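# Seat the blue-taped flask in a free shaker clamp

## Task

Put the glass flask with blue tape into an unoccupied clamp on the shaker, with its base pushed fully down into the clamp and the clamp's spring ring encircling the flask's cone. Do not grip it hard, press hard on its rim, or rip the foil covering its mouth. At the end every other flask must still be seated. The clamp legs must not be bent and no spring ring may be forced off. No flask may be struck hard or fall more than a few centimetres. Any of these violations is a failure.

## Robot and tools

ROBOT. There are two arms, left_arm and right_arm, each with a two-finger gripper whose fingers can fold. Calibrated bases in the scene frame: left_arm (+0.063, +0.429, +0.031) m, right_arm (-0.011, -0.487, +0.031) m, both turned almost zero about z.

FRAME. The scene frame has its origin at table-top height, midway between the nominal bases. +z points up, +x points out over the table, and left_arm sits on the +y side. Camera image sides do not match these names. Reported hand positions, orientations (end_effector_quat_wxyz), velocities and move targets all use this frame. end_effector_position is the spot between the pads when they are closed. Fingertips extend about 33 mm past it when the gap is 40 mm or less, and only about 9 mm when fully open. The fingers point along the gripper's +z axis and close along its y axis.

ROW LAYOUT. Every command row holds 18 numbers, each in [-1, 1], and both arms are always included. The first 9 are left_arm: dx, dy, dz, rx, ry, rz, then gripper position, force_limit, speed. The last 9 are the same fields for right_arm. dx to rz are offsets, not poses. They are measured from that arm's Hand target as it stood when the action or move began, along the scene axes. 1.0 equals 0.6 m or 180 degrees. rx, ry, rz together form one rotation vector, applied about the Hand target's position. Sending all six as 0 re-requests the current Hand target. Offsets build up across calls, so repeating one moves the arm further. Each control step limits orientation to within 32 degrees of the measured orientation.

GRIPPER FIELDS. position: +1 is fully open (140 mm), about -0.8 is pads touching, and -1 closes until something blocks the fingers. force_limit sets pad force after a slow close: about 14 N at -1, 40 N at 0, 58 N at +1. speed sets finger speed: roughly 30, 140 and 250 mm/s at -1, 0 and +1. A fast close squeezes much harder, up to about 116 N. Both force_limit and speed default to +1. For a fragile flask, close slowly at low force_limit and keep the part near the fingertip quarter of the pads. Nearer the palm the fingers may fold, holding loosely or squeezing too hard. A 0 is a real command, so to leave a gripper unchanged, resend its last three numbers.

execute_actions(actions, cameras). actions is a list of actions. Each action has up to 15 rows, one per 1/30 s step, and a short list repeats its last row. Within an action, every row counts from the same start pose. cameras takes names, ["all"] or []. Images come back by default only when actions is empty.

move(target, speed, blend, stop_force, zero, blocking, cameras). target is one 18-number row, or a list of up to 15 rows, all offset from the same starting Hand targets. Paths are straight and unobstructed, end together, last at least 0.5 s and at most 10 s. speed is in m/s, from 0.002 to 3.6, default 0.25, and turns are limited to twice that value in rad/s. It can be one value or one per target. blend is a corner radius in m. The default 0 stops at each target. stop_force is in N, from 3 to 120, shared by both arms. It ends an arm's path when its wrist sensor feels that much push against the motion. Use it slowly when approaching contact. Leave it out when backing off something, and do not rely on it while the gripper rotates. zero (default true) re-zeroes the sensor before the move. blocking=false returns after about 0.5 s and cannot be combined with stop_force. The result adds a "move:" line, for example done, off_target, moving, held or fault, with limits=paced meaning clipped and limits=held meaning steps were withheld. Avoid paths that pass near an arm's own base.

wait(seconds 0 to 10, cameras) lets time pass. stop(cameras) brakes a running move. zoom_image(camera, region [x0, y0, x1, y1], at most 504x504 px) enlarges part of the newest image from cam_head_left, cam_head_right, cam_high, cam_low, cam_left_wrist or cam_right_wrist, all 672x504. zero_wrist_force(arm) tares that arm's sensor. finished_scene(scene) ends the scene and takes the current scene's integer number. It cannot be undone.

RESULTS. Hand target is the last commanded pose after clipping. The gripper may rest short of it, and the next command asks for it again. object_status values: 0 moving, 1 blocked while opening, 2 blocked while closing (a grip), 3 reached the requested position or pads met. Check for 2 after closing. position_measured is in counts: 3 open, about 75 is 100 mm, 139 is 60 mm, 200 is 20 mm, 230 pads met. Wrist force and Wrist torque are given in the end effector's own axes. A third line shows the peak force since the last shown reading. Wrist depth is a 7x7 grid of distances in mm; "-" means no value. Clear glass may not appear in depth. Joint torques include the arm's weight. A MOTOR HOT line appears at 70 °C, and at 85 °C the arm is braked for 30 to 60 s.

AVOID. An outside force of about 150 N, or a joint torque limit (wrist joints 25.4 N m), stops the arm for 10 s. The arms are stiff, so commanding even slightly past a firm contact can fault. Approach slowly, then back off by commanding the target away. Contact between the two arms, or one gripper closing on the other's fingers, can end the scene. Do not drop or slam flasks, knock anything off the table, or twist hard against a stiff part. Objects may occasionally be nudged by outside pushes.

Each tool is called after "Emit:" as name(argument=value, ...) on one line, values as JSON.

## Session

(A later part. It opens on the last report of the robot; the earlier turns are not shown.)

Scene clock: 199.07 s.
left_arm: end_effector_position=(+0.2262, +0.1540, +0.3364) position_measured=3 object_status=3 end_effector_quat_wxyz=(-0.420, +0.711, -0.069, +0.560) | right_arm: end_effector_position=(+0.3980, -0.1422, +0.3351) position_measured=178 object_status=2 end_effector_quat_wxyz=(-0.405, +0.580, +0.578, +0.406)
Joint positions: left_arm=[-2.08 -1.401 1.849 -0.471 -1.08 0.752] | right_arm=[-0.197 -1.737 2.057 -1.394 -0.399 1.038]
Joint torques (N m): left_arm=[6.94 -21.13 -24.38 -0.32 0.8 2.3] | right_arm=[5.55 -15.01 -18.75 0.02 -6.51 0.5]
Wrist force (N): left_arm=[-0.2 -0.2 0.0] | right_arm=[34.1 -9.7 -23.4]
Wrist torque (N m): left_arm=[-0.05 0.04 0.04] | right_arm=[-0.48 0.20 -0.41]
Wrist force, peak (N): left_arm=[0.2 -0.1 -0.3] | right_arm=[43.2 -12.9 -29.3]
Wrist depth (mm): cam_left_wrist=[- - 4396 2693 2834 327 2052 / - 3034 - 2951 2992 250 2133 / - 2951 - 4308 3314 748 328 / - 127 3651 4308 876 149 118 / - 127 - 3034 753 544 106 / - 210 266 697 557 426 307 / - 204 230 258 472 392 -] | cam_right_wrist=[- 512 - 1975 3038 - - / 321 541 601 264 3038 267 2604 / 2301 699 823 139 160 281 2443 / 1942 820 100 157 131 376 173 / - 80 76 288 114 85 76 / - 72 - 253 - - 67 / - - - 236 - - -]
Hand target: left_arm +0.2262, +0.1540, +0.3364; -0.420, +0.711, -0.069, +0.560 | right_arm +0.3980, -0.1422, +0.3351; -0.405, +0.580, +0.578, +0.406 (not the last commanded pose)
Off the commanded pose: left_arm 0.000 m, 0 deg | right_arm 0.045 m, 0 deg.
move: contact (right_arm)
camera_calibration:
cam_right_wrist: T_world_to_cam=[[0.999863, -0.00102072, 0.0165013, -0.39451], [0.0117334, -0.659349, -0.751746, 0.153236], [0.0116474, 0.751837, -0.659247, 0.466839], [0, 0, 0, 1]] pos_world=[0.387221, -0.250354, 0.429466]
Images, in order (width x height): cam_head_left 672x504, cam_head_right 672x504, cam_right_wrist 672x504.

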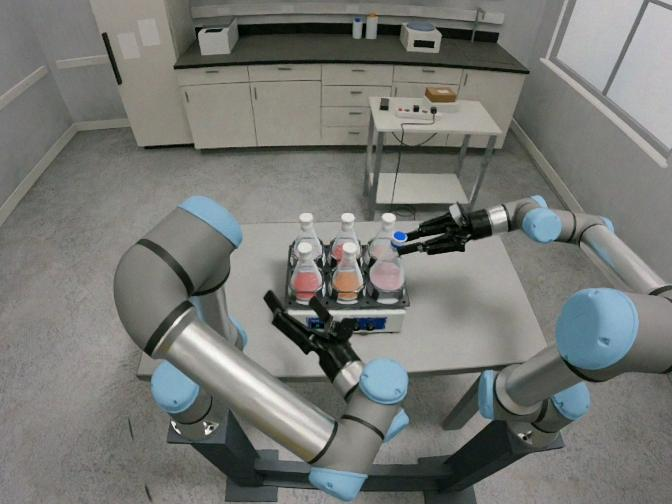

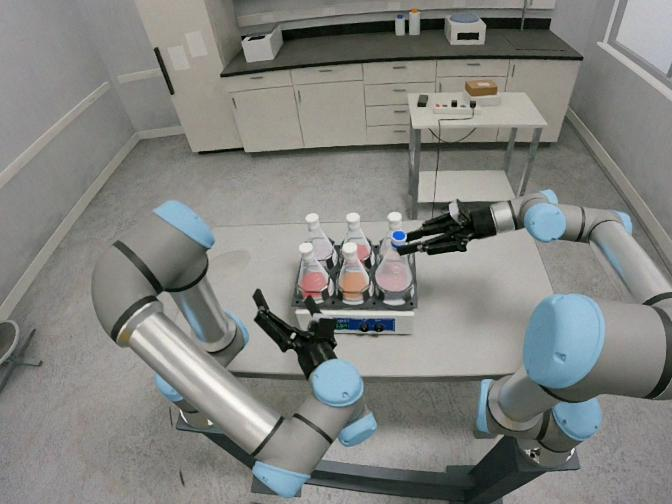

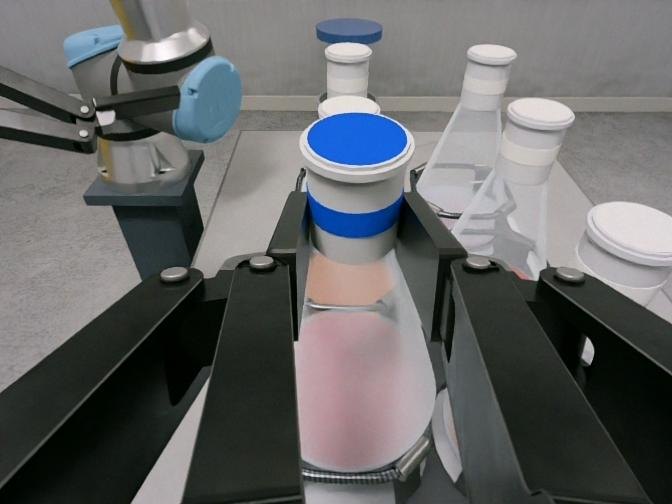

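Emit:
move(target=[0,0,0,0,0,0,1,1,1,0,0,0.035,0,0,0,-1,-1,-1], speed=0.04, cameras=["cam_high","cam_head_left","cam_head_right","cam_right_wrist"])

Emit:
zoom_image(camera="cam_head_right", region=[350, 220, 430, 320])

Emit:
zoom_image(camera="cam_head_left", region=[350, 220, 430, 320])

Emit:
zoom_image(camera="cam_high", region=[260, 70, 360, 170])

Scene clock: 211.50 s.
left_arm: end_effector_position=(+0.2262, +0.1540, +0.3364) position_measured=3 object_status=3 end_effector_quat_wxyz=(-0.420, +0.711, -0.069, +0.560) | right_arm: end_effector_position=(+0.3980, -0.1422, +0.3562) position_measured=178 object_status=2 end_effector_quat_wxyz=(-0.405, +0.580, +0.579, +0.406) end_effector_velocity=(+0.000, +0.000, -0.002) end_effector_angular_velocity=(+0.000, -0.001, +0.000)
Joint positions: left_arm=[-2.08 -1.401 1.849 -0.471 -1.08 0.752] | right_arm=[-0.197 -1.753 2.014 -1.335 -0.399 1.038]
Joint velocities: left_arm=[within noise] | right_arm=[0 0 0.004 -0.005 0 0]
Joint torques (N m): left_arm=[6.91 -20.2 -23.53 -0.17 0.74 2.16] | right_arm=[1.86 -8.19 -17.24 -3.53 2.78 -1.44]
Wrist force (N): left_arm=[0.1 -0.1 0.1] | right_arm=[-2.6 -2.5 1.7]
Wrist torque (N m): left_arm=[-0.03 -0.03 0.04] | right_arm=[-0.27 -0.27 0.00]
Wrist force, peak (N): left_arm=[0.3 -0.1 0.1] | right_arm=[34.2 -9.4 -23.4]
Wrist depth (mm): cam_left_wrist=[2951 4064 5385 3034 2798 324 1632 / - - 3419 - 2872 246 382 / - - 3419 4064 3168 418 329 / - 127 4308 4396 872 149 124 / - 228 3264 3314 682 541 107 / - 209 265 695 552 448 306 / - 204 230 258 474 391 -] | cam_right_wrist=[- 520 - 2394 3435 - - / 338 549 597 359 3000 382 3000 / 2154 710 878 140 160 287 2576 / 1959 806 101 160 115 390 195 / - 80 76 291 - 85 77 / - 72 - 254 - - 69 / - - - 282 - - -]
Hand target: left_arm +0.2262, +0.1540, +0.3364; -0.420, +0.711, -0.069, +0.560 | right_arm +0.3980, -0.1422, +0.3561; -0.405, +0.580, +0.578, +0.406
Off the commanded pose: left_arm 0.000 m, 0 deg | right_arm 0.000 m, 0 deg.
move: done
camera_calibration:
cam_right_wrist: T_world_to_cam=[[0.999859, -0.00089712, 0.016794, -0.394859], [0.0120333, -0.659456, -0.751647, 0.169052], [0.0117492, 0.751743, -0.659352, 0.480726], [0, 0, 0, 1]] pos_world=[0.387121, -0.250254, 0.450666]
Images, in order (width x height): cam_head_left 672x504, cam_head_right 672x504, cam_high 672x504, cam_right_wrist 672x504.

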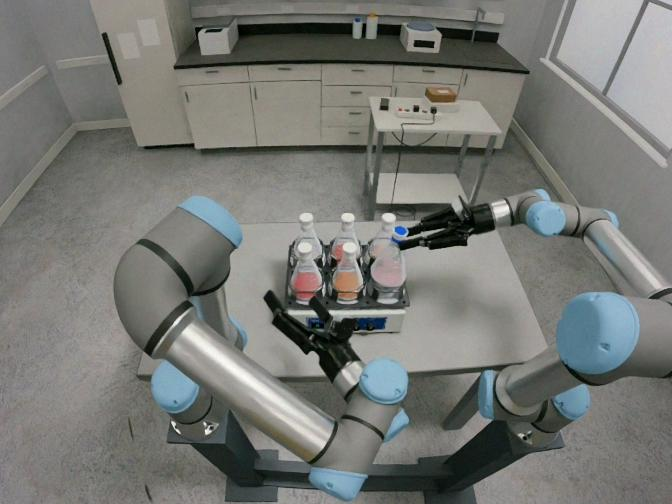

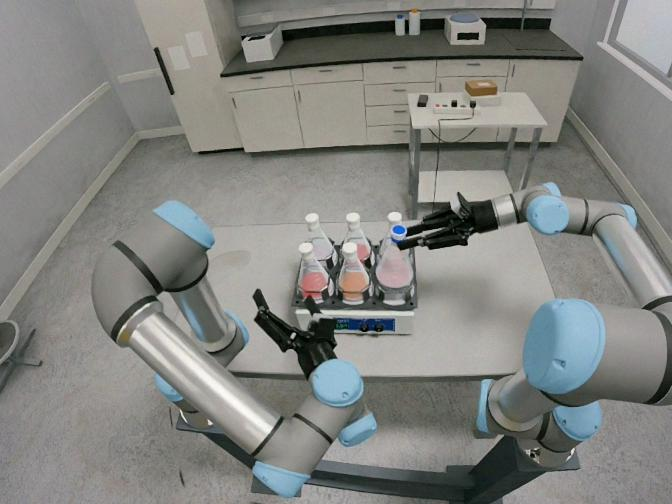

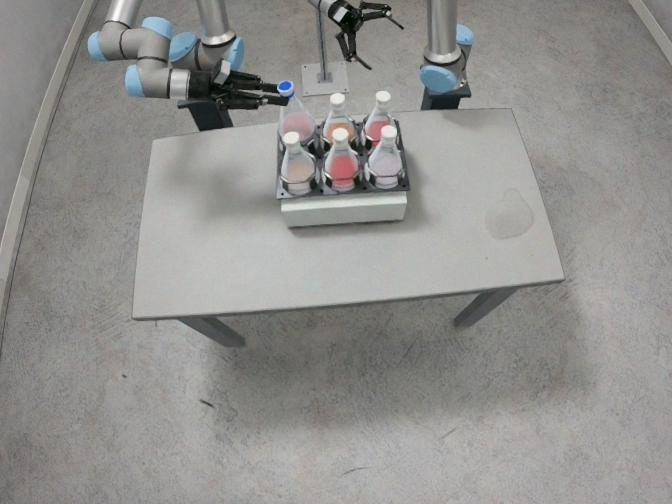

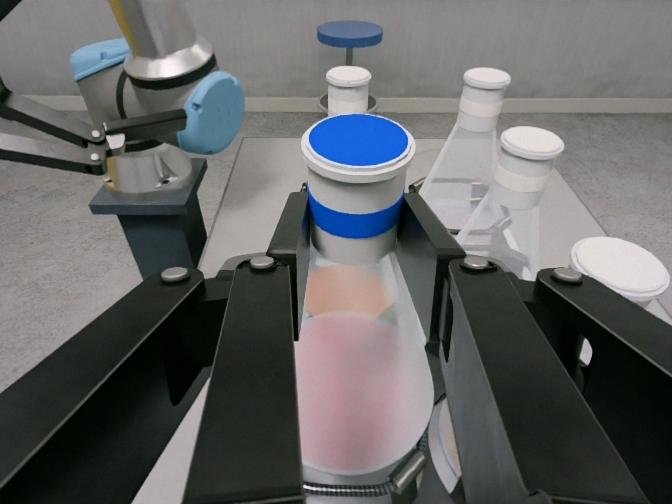

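Scaled by 5.040 from the camera's 672x504 image, which has a finer 960x720 frame.

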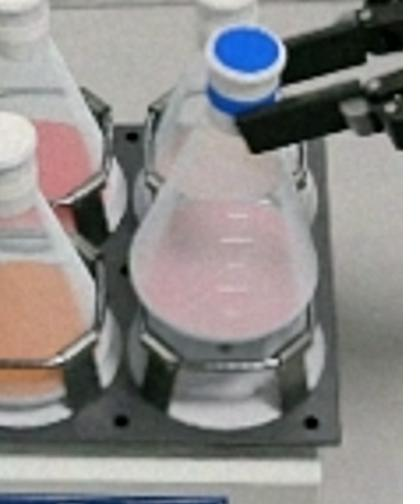

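Scaled by 5.040 from the camera's 672x504 image, which has a finer 960x720 frame.

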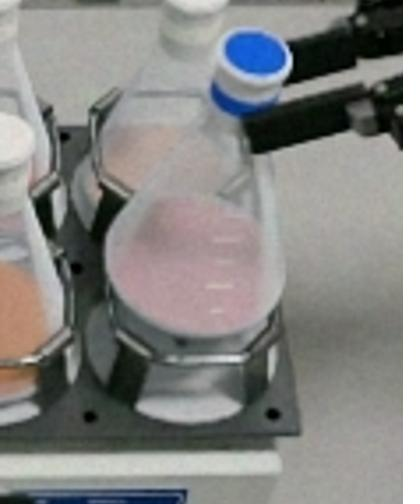

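Scaled by 5.040 from the camera's 672x504 image, which has a finer 960x720 frame.

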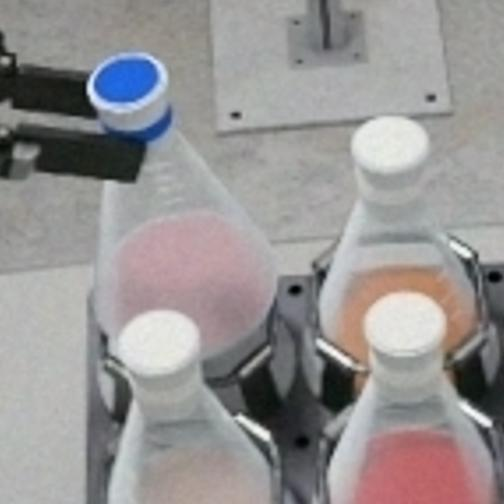

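Emit:
move(target=[0,0,0,0,0,0,1,1,1,0,0.0105,0,-0.0195,0,0,-0.98,-0.05,-1], speed=0.04, cameras=["cam_high","cam_head_left","cam_head_right","cam_right_wrist"])

Emit:
zoom_image(camera="cam_head_right", region=[350, 220, 430, 320])

Emit:
zoom_image(camera="cam_head_left", region=[350, 220, 430, 320])

Emit:
zoom_image(camera="cam_high", region=[260, 70, 360, 170])

Scene clock: 220.03 s.
left_arm: end_effector_position=(+0.2262, +0.1540, +0.3364) position_measured=3 object_status=3 end_effector_quat_wxyz=(-0.420, +0.711, -0.069, +0.560) | right_arm: end_effector_position=(+0.3979, -0.1359, +0.3561) position_measured=179 object_status=2 end_effector_quat_wxyz=(-0.387, +0.592, +0.591, +0.388)
Joint positions: left_arm=[-2.08 -1.401 1.849 -0.471 -1.08 0.752] | right_arm=[-0.163 -1.765 2.01 -1.454 -0.44 1.174]
Joint torques (N m): left_arm=[6.74 -21.15 -24.34 -0.25 0.82 2.16] | right_arm=[-8.51 -24.18 -21.67 -0.7 4.1 -1.38]
Wrist force (N): left_arm=[-0.2 -0.2 -0.1] | right_arm=[-2.5 -2.6 2.0]
Wrist torque (N m): left_arm=[-0.04 0.04 0.04] | right_arm=[-0.33 -0.28 0.06]
Wrist force, peak (N): left_arm=[-0.4 0.0 -0.1] | right_arm=[-2.5 -2.6 2.0]
Wrist depth (mm): cam_left_wrist=[3531 5254 - 2834 2951 326 2091 / 1873 4787 4787 3168 2911 250 2176 / 3314 3264 4488 - 3366 745 331 / - 127 - 3847 3531 150 117 / - 118 - 3779 769 514 106 / - 209 266 680 551 437 304 / - 204 231 259 472 390 -] | cam_right_wrist=[592 509 - 2174 - - - / 327 544 614 355 2855 2633 2855 / 2236 720 - 139 472 283 2257 / 1896 1823 99 160 128 385 190 / - 81 76 289 - 89 77 / - 72 - - - - 69 / - - - 237 - - -]
Hand target: left_arm +0.2262, +0.1540, +0.3364; -0.420, +0.711, -0.069, +0.560 | right_arm +0.3980, -0.1359, +0.3561; -0.387, +0.592, +0.591, +0.388
Off the commanded pose: left_arm 0.000 m, 0 deg | right_arm 0.000 m, 0 deg.
move: done
camera_calibration:
cam_right_wrist: T_world_to_cam=[[0.999861, 0.00027723, 0.0166774, -0.394622], [0.0120344, -0.704311, -0.70979, 0.15207], [0.0115493, 0.709892, -0.704216, 0.486246], [0, 0, 0, 1]] pos_world=[0.387121, -0.237968, 0.456941]
Images, in order (width x height): cam_head_left 672x504, cam_head_right 672x504, cam_high 672x504, cam_right_wrist 672x504.

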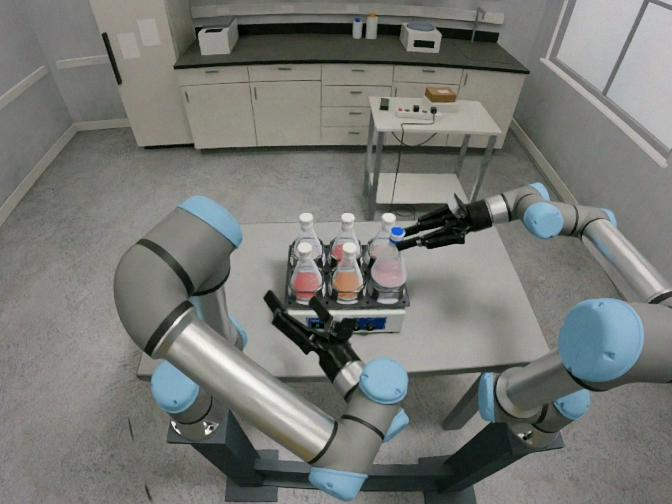

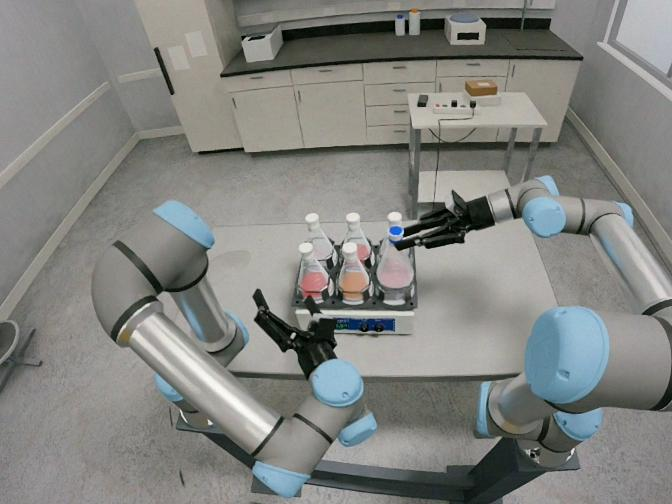

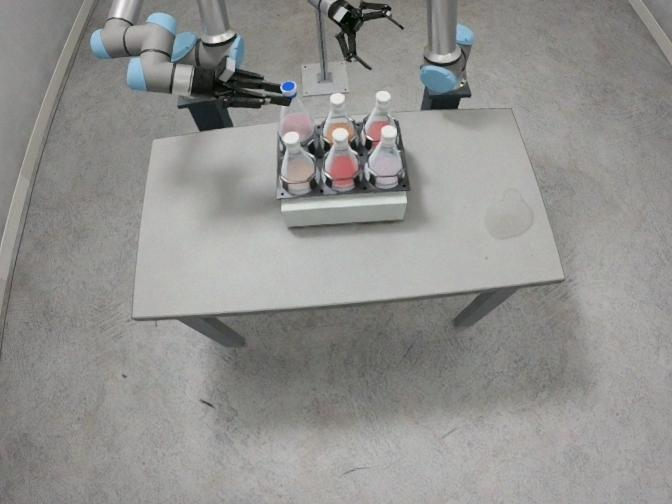

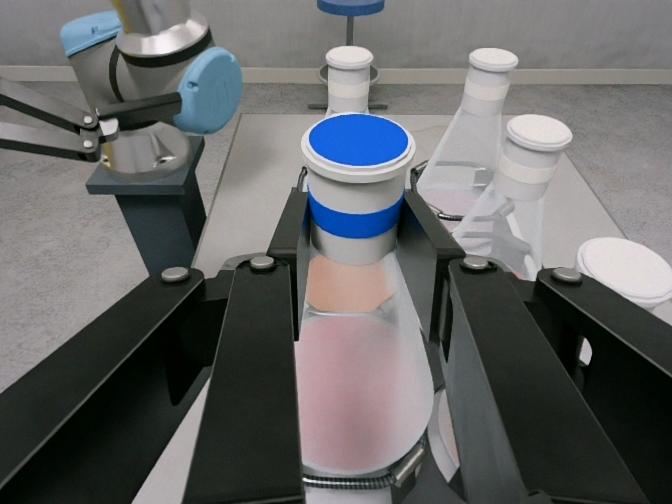

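Scaled by 5.040 from the camera's 672x504 image, which has a finer 960x720 frame.

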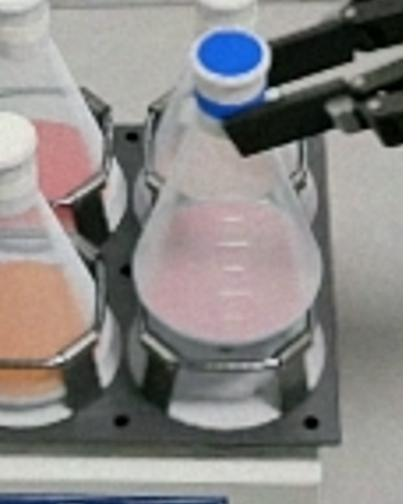

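Scaled by 5.040 from the camera's 672x504 image, which has a finer 960x720 frame.

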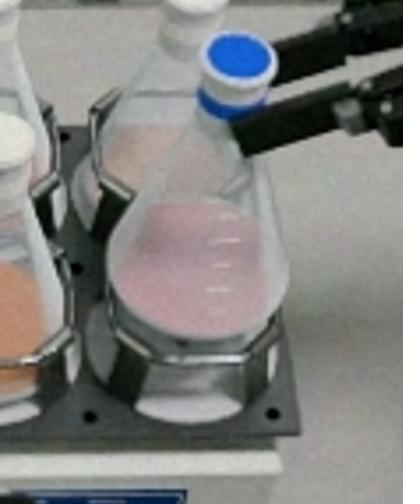

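Scaled by 5.040 from the camera's 672x504 image, which has a finer 960x720 frame.

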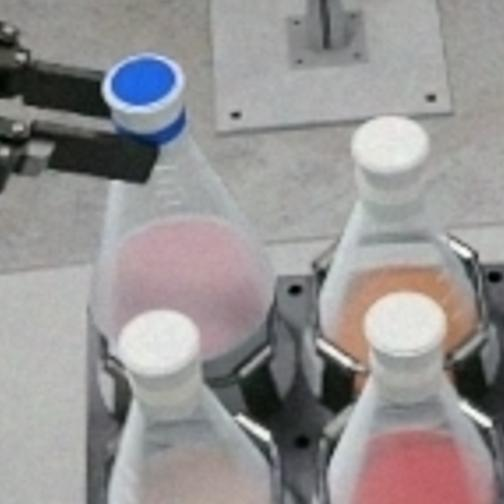

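Emit:
move(target=[0,0,0,0,0,0,1,1,1,0,-0.001,-0.11,0,0,0,-0.98,-0.05,-1], speed=0.012, stop_force=40, cameras=["cam_head_left","cam_head_right","cam_right_wrist"])

Emit:
zoom_image(camera="cam_head_right", region=[350, 220, 430, 320])

Emit:
zoom_image(camera="cam_right_wrist", region=[270, 380, 500, 504])

Scene clock: 225.43 s.
left_arm: end_effector_position=(+0.2262, +0.1540, +0.3364) position_measured=3 object_status=3 end_effector_quat_wxyz=(-0.420, +0.711, -0.069, +0.560) | right_arm: end_effector_position=(+0.3981, -0.1360, +0.3365) position_measured=179 object_status=2 end_effector_quat_wxyz=(-0.387, +0.592, +0.590, +0.389)
Joint positions: left_arm=[-2.08 -1.401 1.849 -0.471 -1.08 0.752] | right_arm=[-0.164 -1.751 2.051 -1.508 -0.439 1.173]
Joint torques (N m): left_arm=[7.59 -21.5 -23.83 -0.26 0.78 2.17] | right_arm=[-7.37 -17.36 -21.59 -2.4 -7.23 0.08]
Wrist force (N): left_arm=[0.2 -0.1 0.0] | right_arm=[30.9 -5.9 -11.9]
Wrist torque (N m): left_arm=[-0.02 -0.03 0.04] | right_arm=[-0.04 0.17 0.31]
Wrist force, peak (N): left_arm=[-0.3 0.3 -0.1] | right_arm=[40.2 -9.1 -19.1]
Wrist depth (mm): cam_left_wrist=[3122 3917 - 2911 2693 325 1995 / - - - 2872 2872 250 2267 / 2992 2693 - 3077 3264 748 320 / - 127 - 4142 3847 149 124 / - 228 - 3314 630 517 106 / - 210 266 669 558 444 304 / - 204 231 258 472 391 -] | cam_right_wrist=[588 504 519 351 - 344 - / 317 588 2576 248 2495 264 3000 / 2174 729 868 140 161 460 2194 / 1837 878 101 160 130 382 170 / - 80 76 290 - 85 77 / - 72 - 253 - - 69 / - - - 231 - - -]
Hand target: left_arm +0.2262, +0.1540, +0.3364; -0.420, +0.711, -0.069, +0.560 | right_arm +0.3980, -0.1361, +0.3364; -0.387, +0.592, +0.591, +0.389 (not the last commanded pose)
Off the commanded pose: left_arm 0.000 m, 0 deg | right_arm 0.046 m, 0 deg.
move: contact (right_arm)
camera_calibration:
cam_right_wrist: T_world_to_cam=[[0.999857, -0.000233114, 0.0168852, -0.394603], [0.0118318, -0.703762, -0.710337, 0.138392], [0.0120488, 0.710436, -0.703659, 0.472205], [0, 0, 0, 1]] pos_world=[0.38722, -0.238168, 0.437239]
Images, in order (width x height): cam_head_left 672x504, cam_head_right 672x504, cam_right_wrist 672x504.

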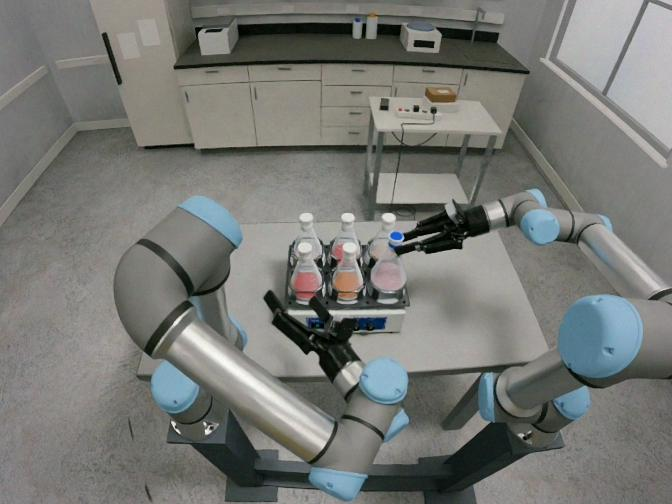

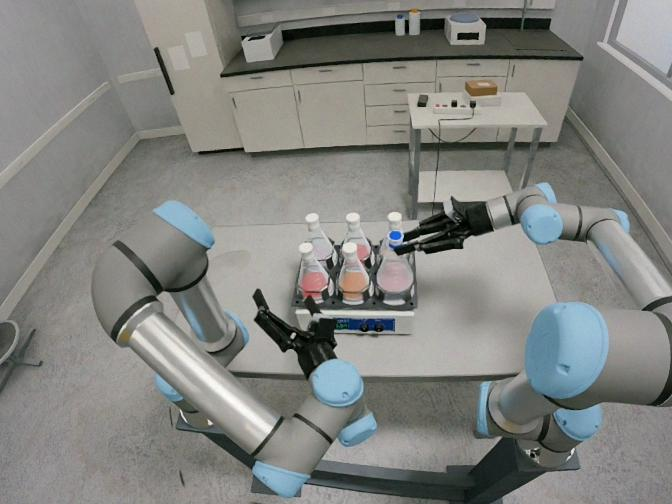

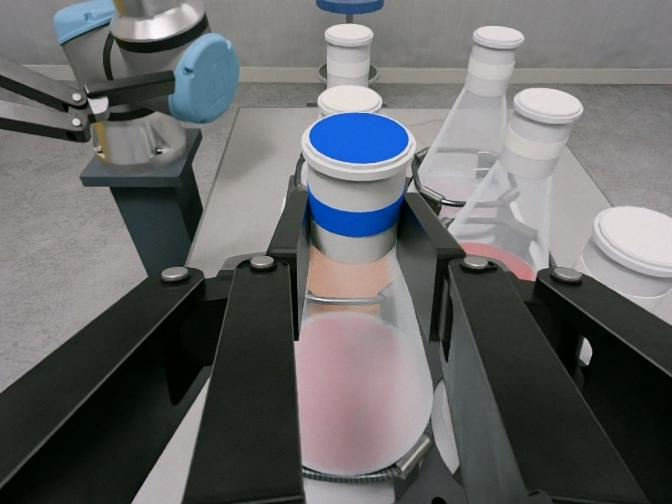

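Scaled by 5.040 from the camera's 672x504 image, which has a finer 960x720 frame.

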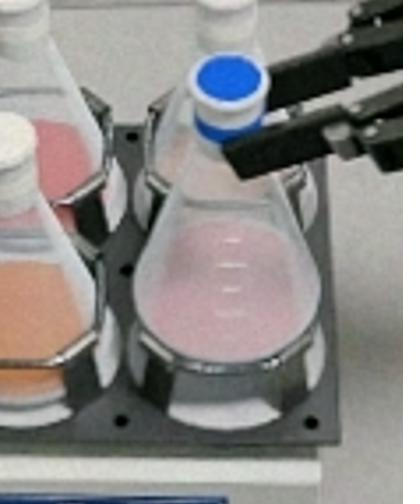

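Scaled by 2.191 from the camera's 672x504 image, which has a finer 960x720 frame.

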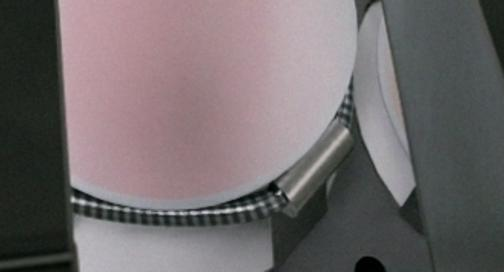

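Emit:
move(target=[[0,0,0,0,0,0,1,1,1,0.0055,0,-0.0015,0,0,0.0444,-0.98,-0.05,-1],[0,0,0,0,0,0,1,1,1,-0.0055,0,-0.003,0,0,-0.0444,-0.98,-0.05,-1],[0,0,0,0,0,0,1,1,1,0,0,-0.0042,0,0,0,-0.98,-0.05,-1]], speed=0.08, blend=[0.002,0.002,0], cameras=["cam_head_left","cam_head_right","cam_right_wrist"])

Emit:
zoom_image(camera="cam_head_right", region=[350, 220, 430, 320])

Emit:
zoom_image(camera="cam_right_wrist", region=[270, 380, 500, 504])

Scene clock: 240.77 s.
left_arm: end_effector_position=(+0.2262, +0.1540, +0.3364) position_measured=3 object_status=3 end_effector_quat_wxyz=(-0.420, +0.711, -0.069, +0.560) | right_arm: end_effector_position=(+0.3980, -0.1360, +0.3339) position_measured=179 object_status=2 end_effector_quat_wxyz=(-0.387, +0.592, +0.591, +0.389)
Joint positions: left_arm=[-2.08 -1.401 1.849 -0.471 -1.08 0.752] | right_arm=[-0.164 -1.749 2.056 -1.516 -0.44 1.173]
Joint torques (N m): left_arm=[7.06 -20.87 -23.28 -0.35 0.76 2.11] | right_arm=[-8.85 -24.02 -11.22 -1.87 -0.67 0.58]
Wrist force (N): left_arm=[0.0 -0.2 0.0] | right_arm=[14.1 -3.2 -5.4]
Wrist torque (N m): left_arm=[-0.04 0.01 0.04] | right_arm=[-0.46 0.04 0.16]
Wrist force, peak (N): left_arm=[-0.3 -0.2 0.1] | right_arm=[33.5 -8.3 -14.0]
Wrist depth (mm): cam_left_wrist=[- 3215 - 2992 2798 323 2071 / - - - 3651 2762 251 2176 / - - - - 3419 720 330 / - 127 - 4308 879 149 124 / - 118 3474 3122 661 545 106 / - 210 288 669 550 434 304 / - 204 231 260 468 397 -] | cam_right_wrist=[585 515 552 350 2821 342 3202 / 309 591 2663 153 2821 254 2788 / 2097 718 - 146 398 404 2194 / 1823 843 100 162 129 378 166 / - 81 76 279 - 89 76 / - 72 - 250 - - 69 / - - - 229 - - -]
Hand target: left_arm +0.2262, +0.1540, +0.3364; -0.420, +0.711, -0.069, +0.560 | right_arm +0.3980, -0.1361, +0.3339; -0.387, +0.592, +0.591, +0.389
Off the commanded pose: left_arm 0.000 m, 0 deg | right_arm 0.000 m, 0 deg.
move: done
camera_calibration:
cam_right_wrist: T_world_to_cam=[[0.999859, 0.000128239, 0.0168182, -0.394445], [0.0120335, -0.704061, -0.710038, 0.136266], [0.01175, 0.71014, -0.703963, 0.470553], [0, 0, 0, 1]] pos_world=[0.387221, -0.238169, 0.43464]
Images, in order (width x height): cam_head_left 672x504, cam_head_right 672x504, cam_right_wrist 672x504.

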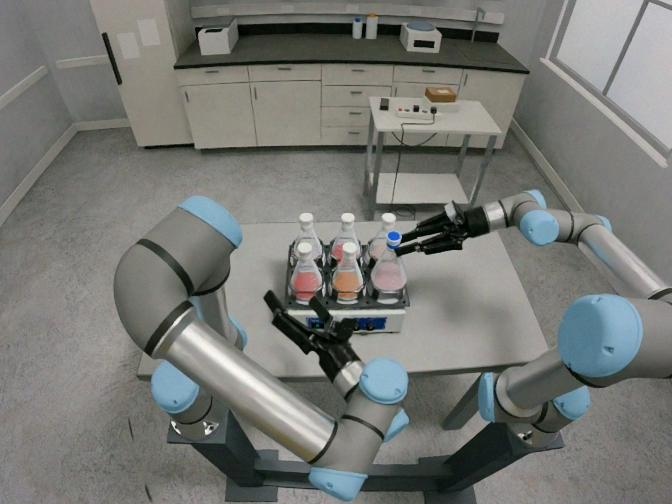

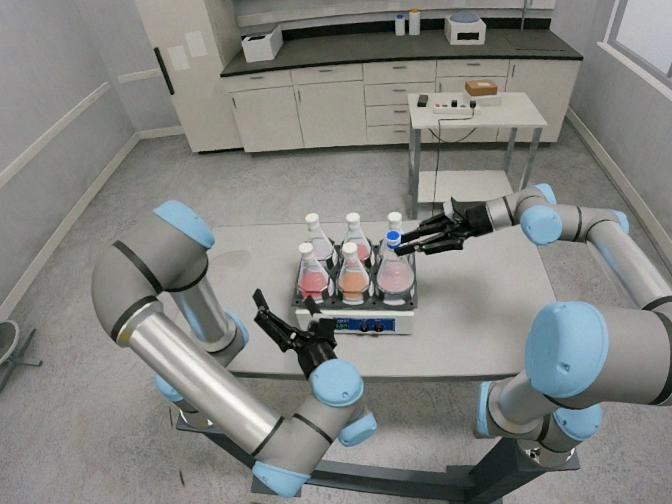

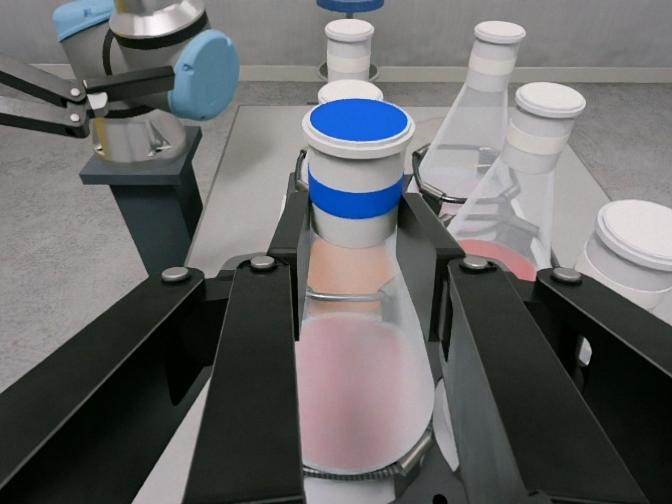

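Scaled by 5.040 from the camera's 672x504 image, which has a finer 960x720 frame.

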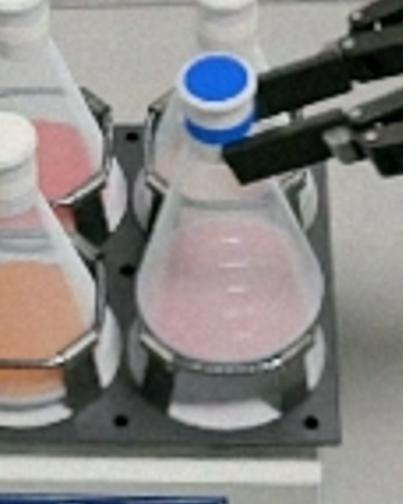

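Scaled by 2.191 from the camera's 672x504 image, which has a finer 960x720 frame.

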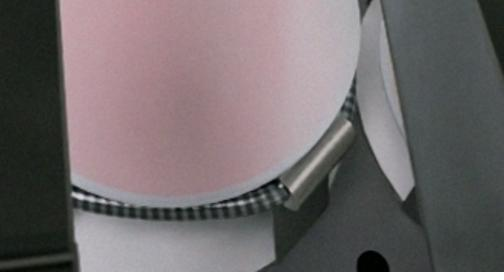

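Emit:
move(target=[[0,0,0,0,0,0,1,1,1,0,0,0.025,0,0,0,-0.98,-0.05,-1],[0,0,0,0,0,0,1,1,1,-0.041,-0.013,0.025,0.0167,-0.0667,0,-0.98,-0.05,-1]], speed=0.08, cameras=["cam_high","cam_head_left","cam_head_right","cam_low","cam_right_wrist"])

Emit:
zoom_image(camera="cam_head_right", region=[350, 220, 430, 320])

Emit:
zoom_image(camera="cam_high", region=[260, 70, 360, 170])

Emit:
zoom_image(camera="cam_low", region=[330, 150, 430, 250])

Emit:
zoom_image(camera="cam_right_wrist", region=[270, 80, 500, 504])

Scene clock: 257.07 s.
left_arm: end_effector_position=(+0.2262, +0.1540, +0.3364) position_measured=3 object_status=3 end_effector_quat_wxyz=(-0.420, +0.711, -0.069, +0.560) | right_arm: end_effector_position=(+0.3735, -0.1439, +0.3489) position_measured=179 object_status=2 end_effector_quat_wxyz=(-0.339, +0.538, +0.617, +0.464)
Joint positions: left_arm=[-2.08 -1.401 1.849 -0.471 -1.08 0.752] | right_arm=[-0.228 -1.887 2.159 -1.459 -0.376 0.939]
Joint torques (N m): left_arm=[6.17 -21.34 -23.72 -0.24 0.86 2.09] | right_arm=[9.07 -0.77 -36.28 -3.41 1.25 1.83]
Wrist force (N): left_arm=[-0.2 0.0 0.0] | right_arm=[-1.8 -3.6 2.6]
Wrist torque (N m): left_arm=[0.01 0.03 0.04] | right_arm=[-0.32 -0.39 0.04]
Wrist force, peak (N): left_arm=[-0.2 -0.3 -0.2] | right_arm=[14.2 -3.0 -5.5]
Wrist depth (mm): cam_left_wrist=[- - - 2911 2762 322 2032 / 3314 3314 - 3077 2834 249 2154 / - - - 4683 3474 725 332 / 2595 127 2872 2627 2834 149 118 / - 118 - 3714 - 539 106 / - 210 264 697 555 445 303 / - 204 230 259 496 392 -] | cam_right_wrist=[547 507 558 2154 - 2693 - / 646 639 614 153 401 398 - / 1866 736 - 146 905 298 3291 / 1646 806 100 163 128 445 2495 / - 81 76 278 - 88 77 / - 72 - 250 - - 69 / - - - 237 - - -]
Hand target: left_arm +0.2262, +0.1540, +0.3364; -0.420, +0.711, -0.069, +0.560 | right_arm +0.3734, -0.1439, +0.3489; -0.339, +0.538, +0.617, +0.464
Off the commanded pose: left_arm 0.000 m, 0 deg | right_arm 0.000 m, 0 deg.
move: done
camera_calibration:
cam_right_wrist: T_world_to_cam=[[0.974513, -0.00662607, 0.224235, -0.43401], [0.162946, -0.666111, -0.727836, 0.0969694], [0.154188, 0.745823, -0.648054, 0.419465], [0, 0, 0, 1]] pos_world=[0.342471, -0.25113, 0.439734]
Images, in order (width x height): cam_head_left 672x504, cam_head_right 672x504, cam_high 672x504, cam_low 672x504, cam_right_wrist 672x504.

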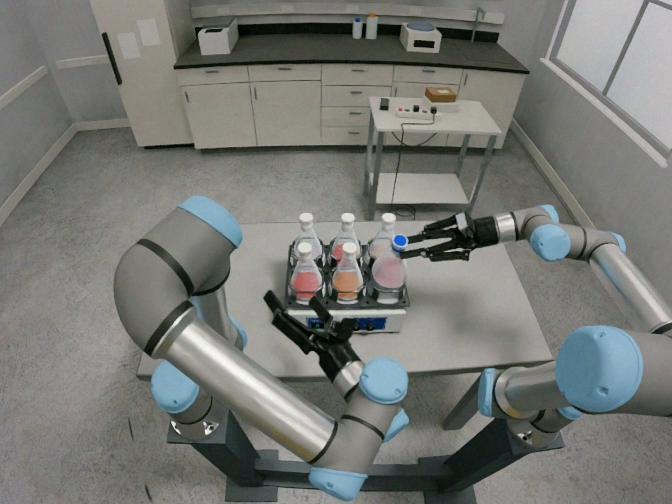

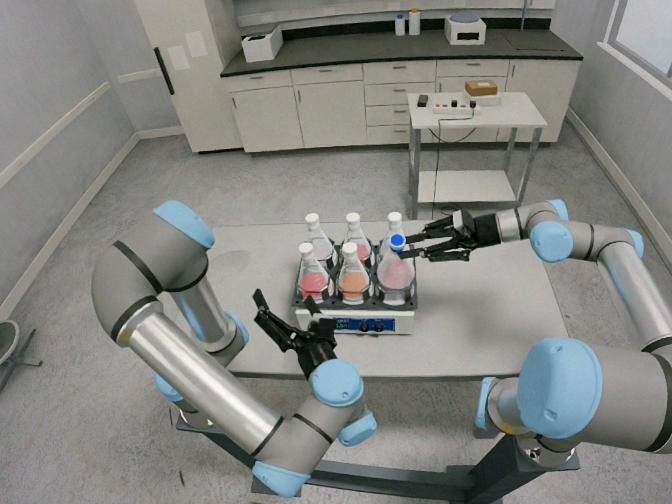

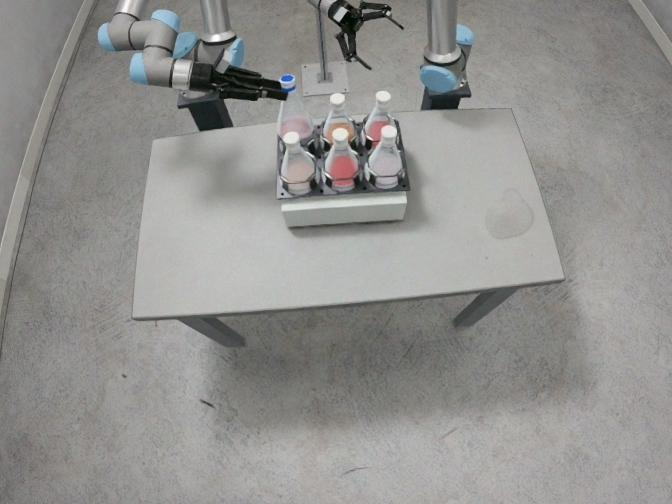

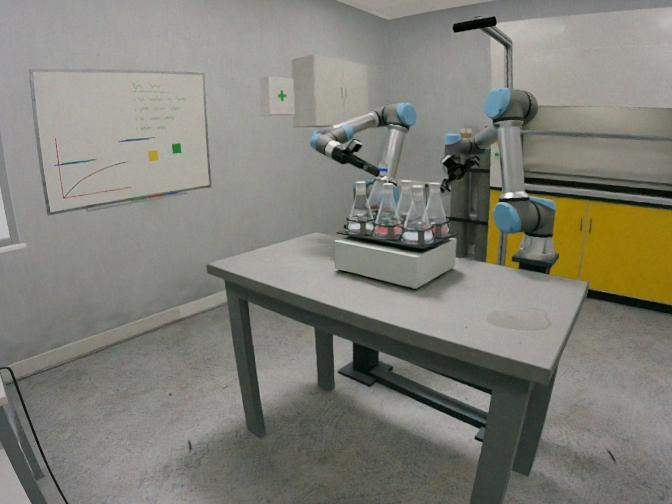

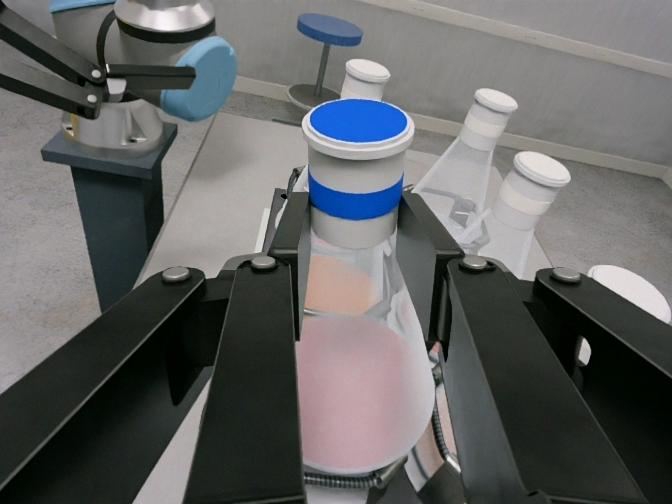

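Scaled by 5.040 from the camera's 672x504 image, which has a finer 960x720 frame.

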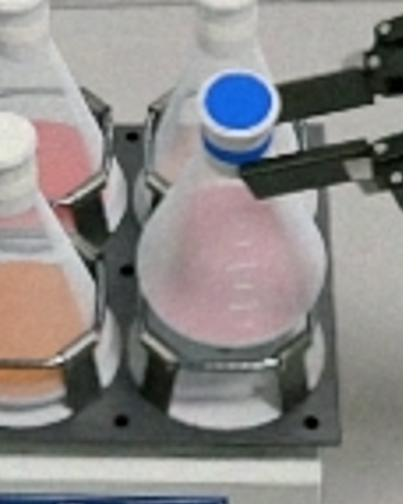

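Scaled by 5.040 from the camera's 672x504 image, which has a finer 960x720 frame.

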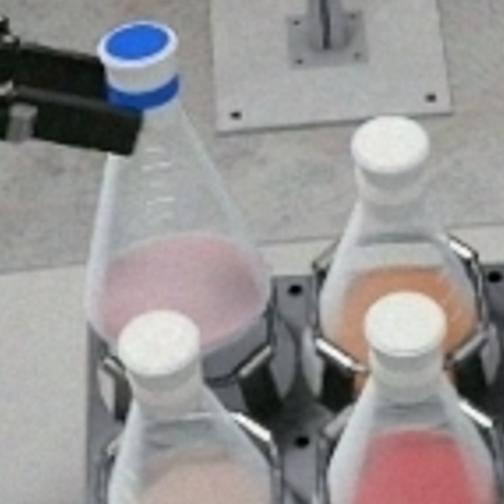

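Scaled by 5.040 from the camera's 672x504 image, which has a finer 960x720 frame.

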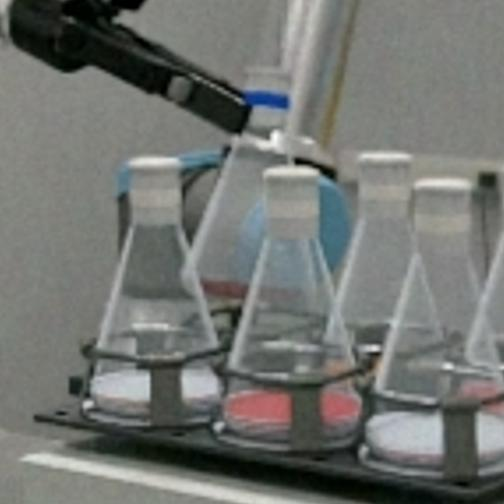

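Scaled by 1.189 from the camera's 672x504 image, which has a finer 960x720 frame.

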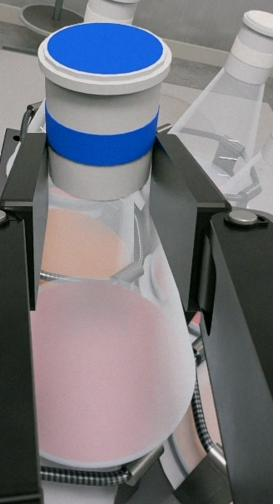

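Emit:
move(target=[0,0,0,0,0,0,1,1,1,0,0,-0.043,0,0,0,-0.98,-0.05,-1], speed=0.015, stop_force=12, cameras=["cam_head_left","cam_head_right","cam_low","cam_right_wrist"])

Emit:
zoom_image(camera="cam_head_right", region=[350, 220, 430, 320])

Emit:
zoom_image(camera="cam_right_wrist", region=[270, 340, 500, 504])

Scene clock: 263.57 s.
left_arm: end_effector_position=(+0.2262, +0.1540, +0.3364) position_measured=3 object_status=3 end_effector_quat_wxyz=(-0.420, +0.711, -0.069, +0.560) | right_arm: end_effector_position=(+0.3734, -0.1439, +0.3294) position_measured=179 object_status=2 end_effector_quat_wxyz=(-0.339, +0.537, +0.618, +0.464)
Joint positions: left_arm=[-2.08 -1.401 1.849 -0.471 -1.08 0.752] | right_arm=[-0.228 -1.871 2.2 -1.517 -0.376 0.938]
Joint torques (N m): left_arm=[6.04 -21.61 -23.35 -0.37 0.37 2.17] | right_arm=[1.18 -20.86 -30.19 -2.53 -1.28 0.86]
Wrist force (N): left_arm=[0.2 -0.1 0.0] | right_arm=[6.4 0.0 0.0]
Wrist torque (N m): left_arm=[-0.01 -0.04 0.03] | right_arm=[-0.53 -0.14 -0.25]
Wrist force, peak (N): left_arm=[-0.3 0.0 -0.3] | right_arm=[14.6 -0.3 -1.6]
Wrist depth (mm): cam_left_wrist=[- - - 2727 2834 327 2762 / 2872 - - 3264 2951 248 2292 / 2393 3034 - 4064 3314 751 331 / - 127 - 4488 970 149 118 / - 118 - 3264 598 536 107 / - 210 260 690 557 443 305 / - 204 230 258 470 391 -] | cam_right_wrist=[292 479 550 2370 - - - / 662 649 2633 153 278 363 - / 1809 720 - 147 464 291 3202 / 1623 790 99 166 129 434 199 / - 80 76 288 - 88 77 / - 72 - 239 - - 68 / - - - 231 - - -]
Hand target: left_arm +0.2262, +0.1540, +0.3364; -0.420, +0.711, -0.069, +0.560 | right_arm +0.3734, -0.1439, +0.3294; -0.339, +0.537, +0.618, +0.464 (not the last commanded pose)
Off the commanded pose: left_arm 0.000 m, 0 deg | right_arm 0.006 m, 0 deg.
move: contact (right_arm)
camera_calibration:
cam_right_wrist: T_world_to_cam=[[0.974476, -0.00634481, 0.224402, -0.429646], [0.163255, -0.6661, -0.727776, 0.0827868], [0.154092, 0.745835, -0.648063, 0.406858], [0, 0, 0, 1]] pos_world=[0.342471, -0.251031, 0.420334]
Images, in order (width x height): cam_head_left 672x504, cam_head_right 672x504, cam_low 672x504, cam_right_wrist 672x504.

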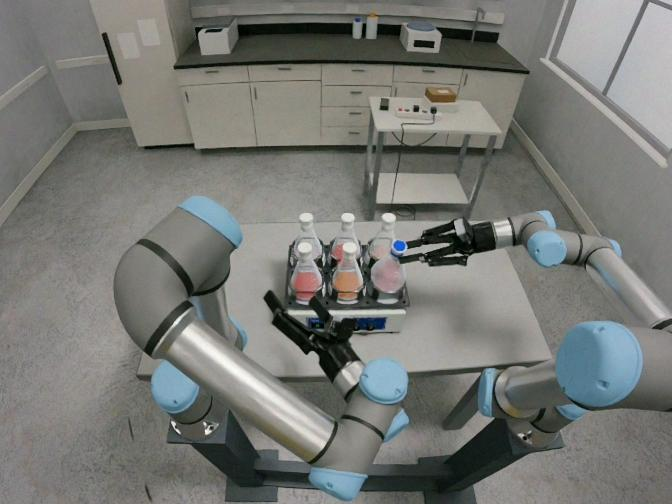

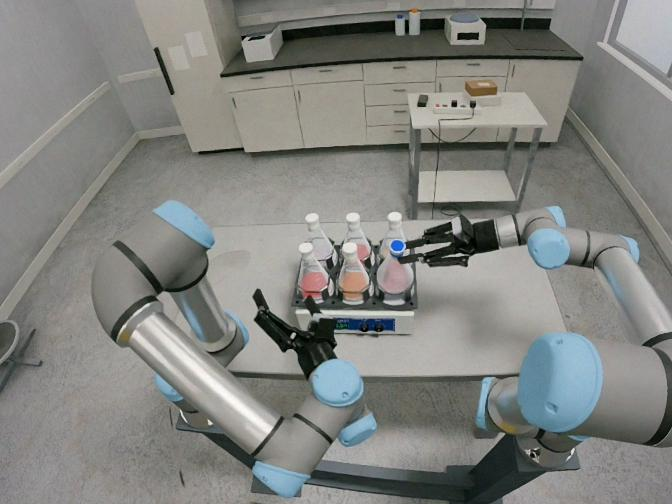

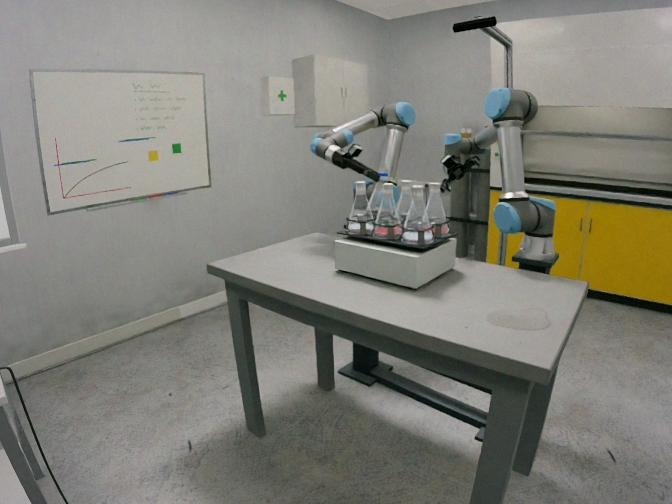

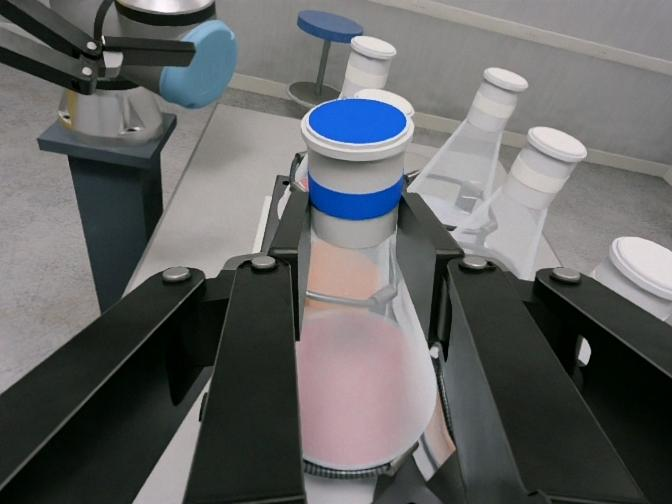

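Scaled by 5.040 from the camera's 672x504 image, which has a finer 960x720 frame.

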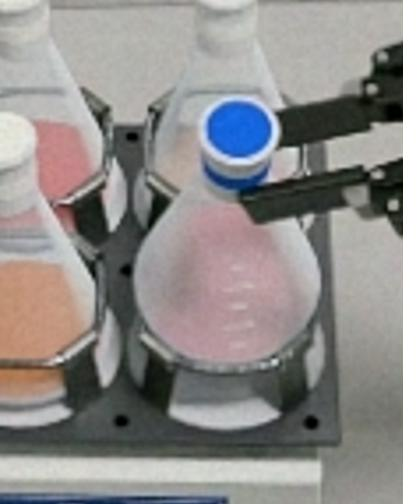

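Scaled by 2.191 from the camera's 672x504 image, which has a finer 960x720 frame.

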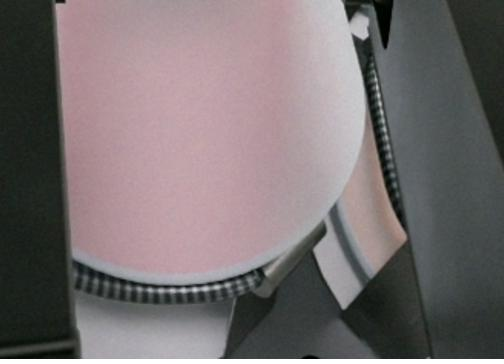

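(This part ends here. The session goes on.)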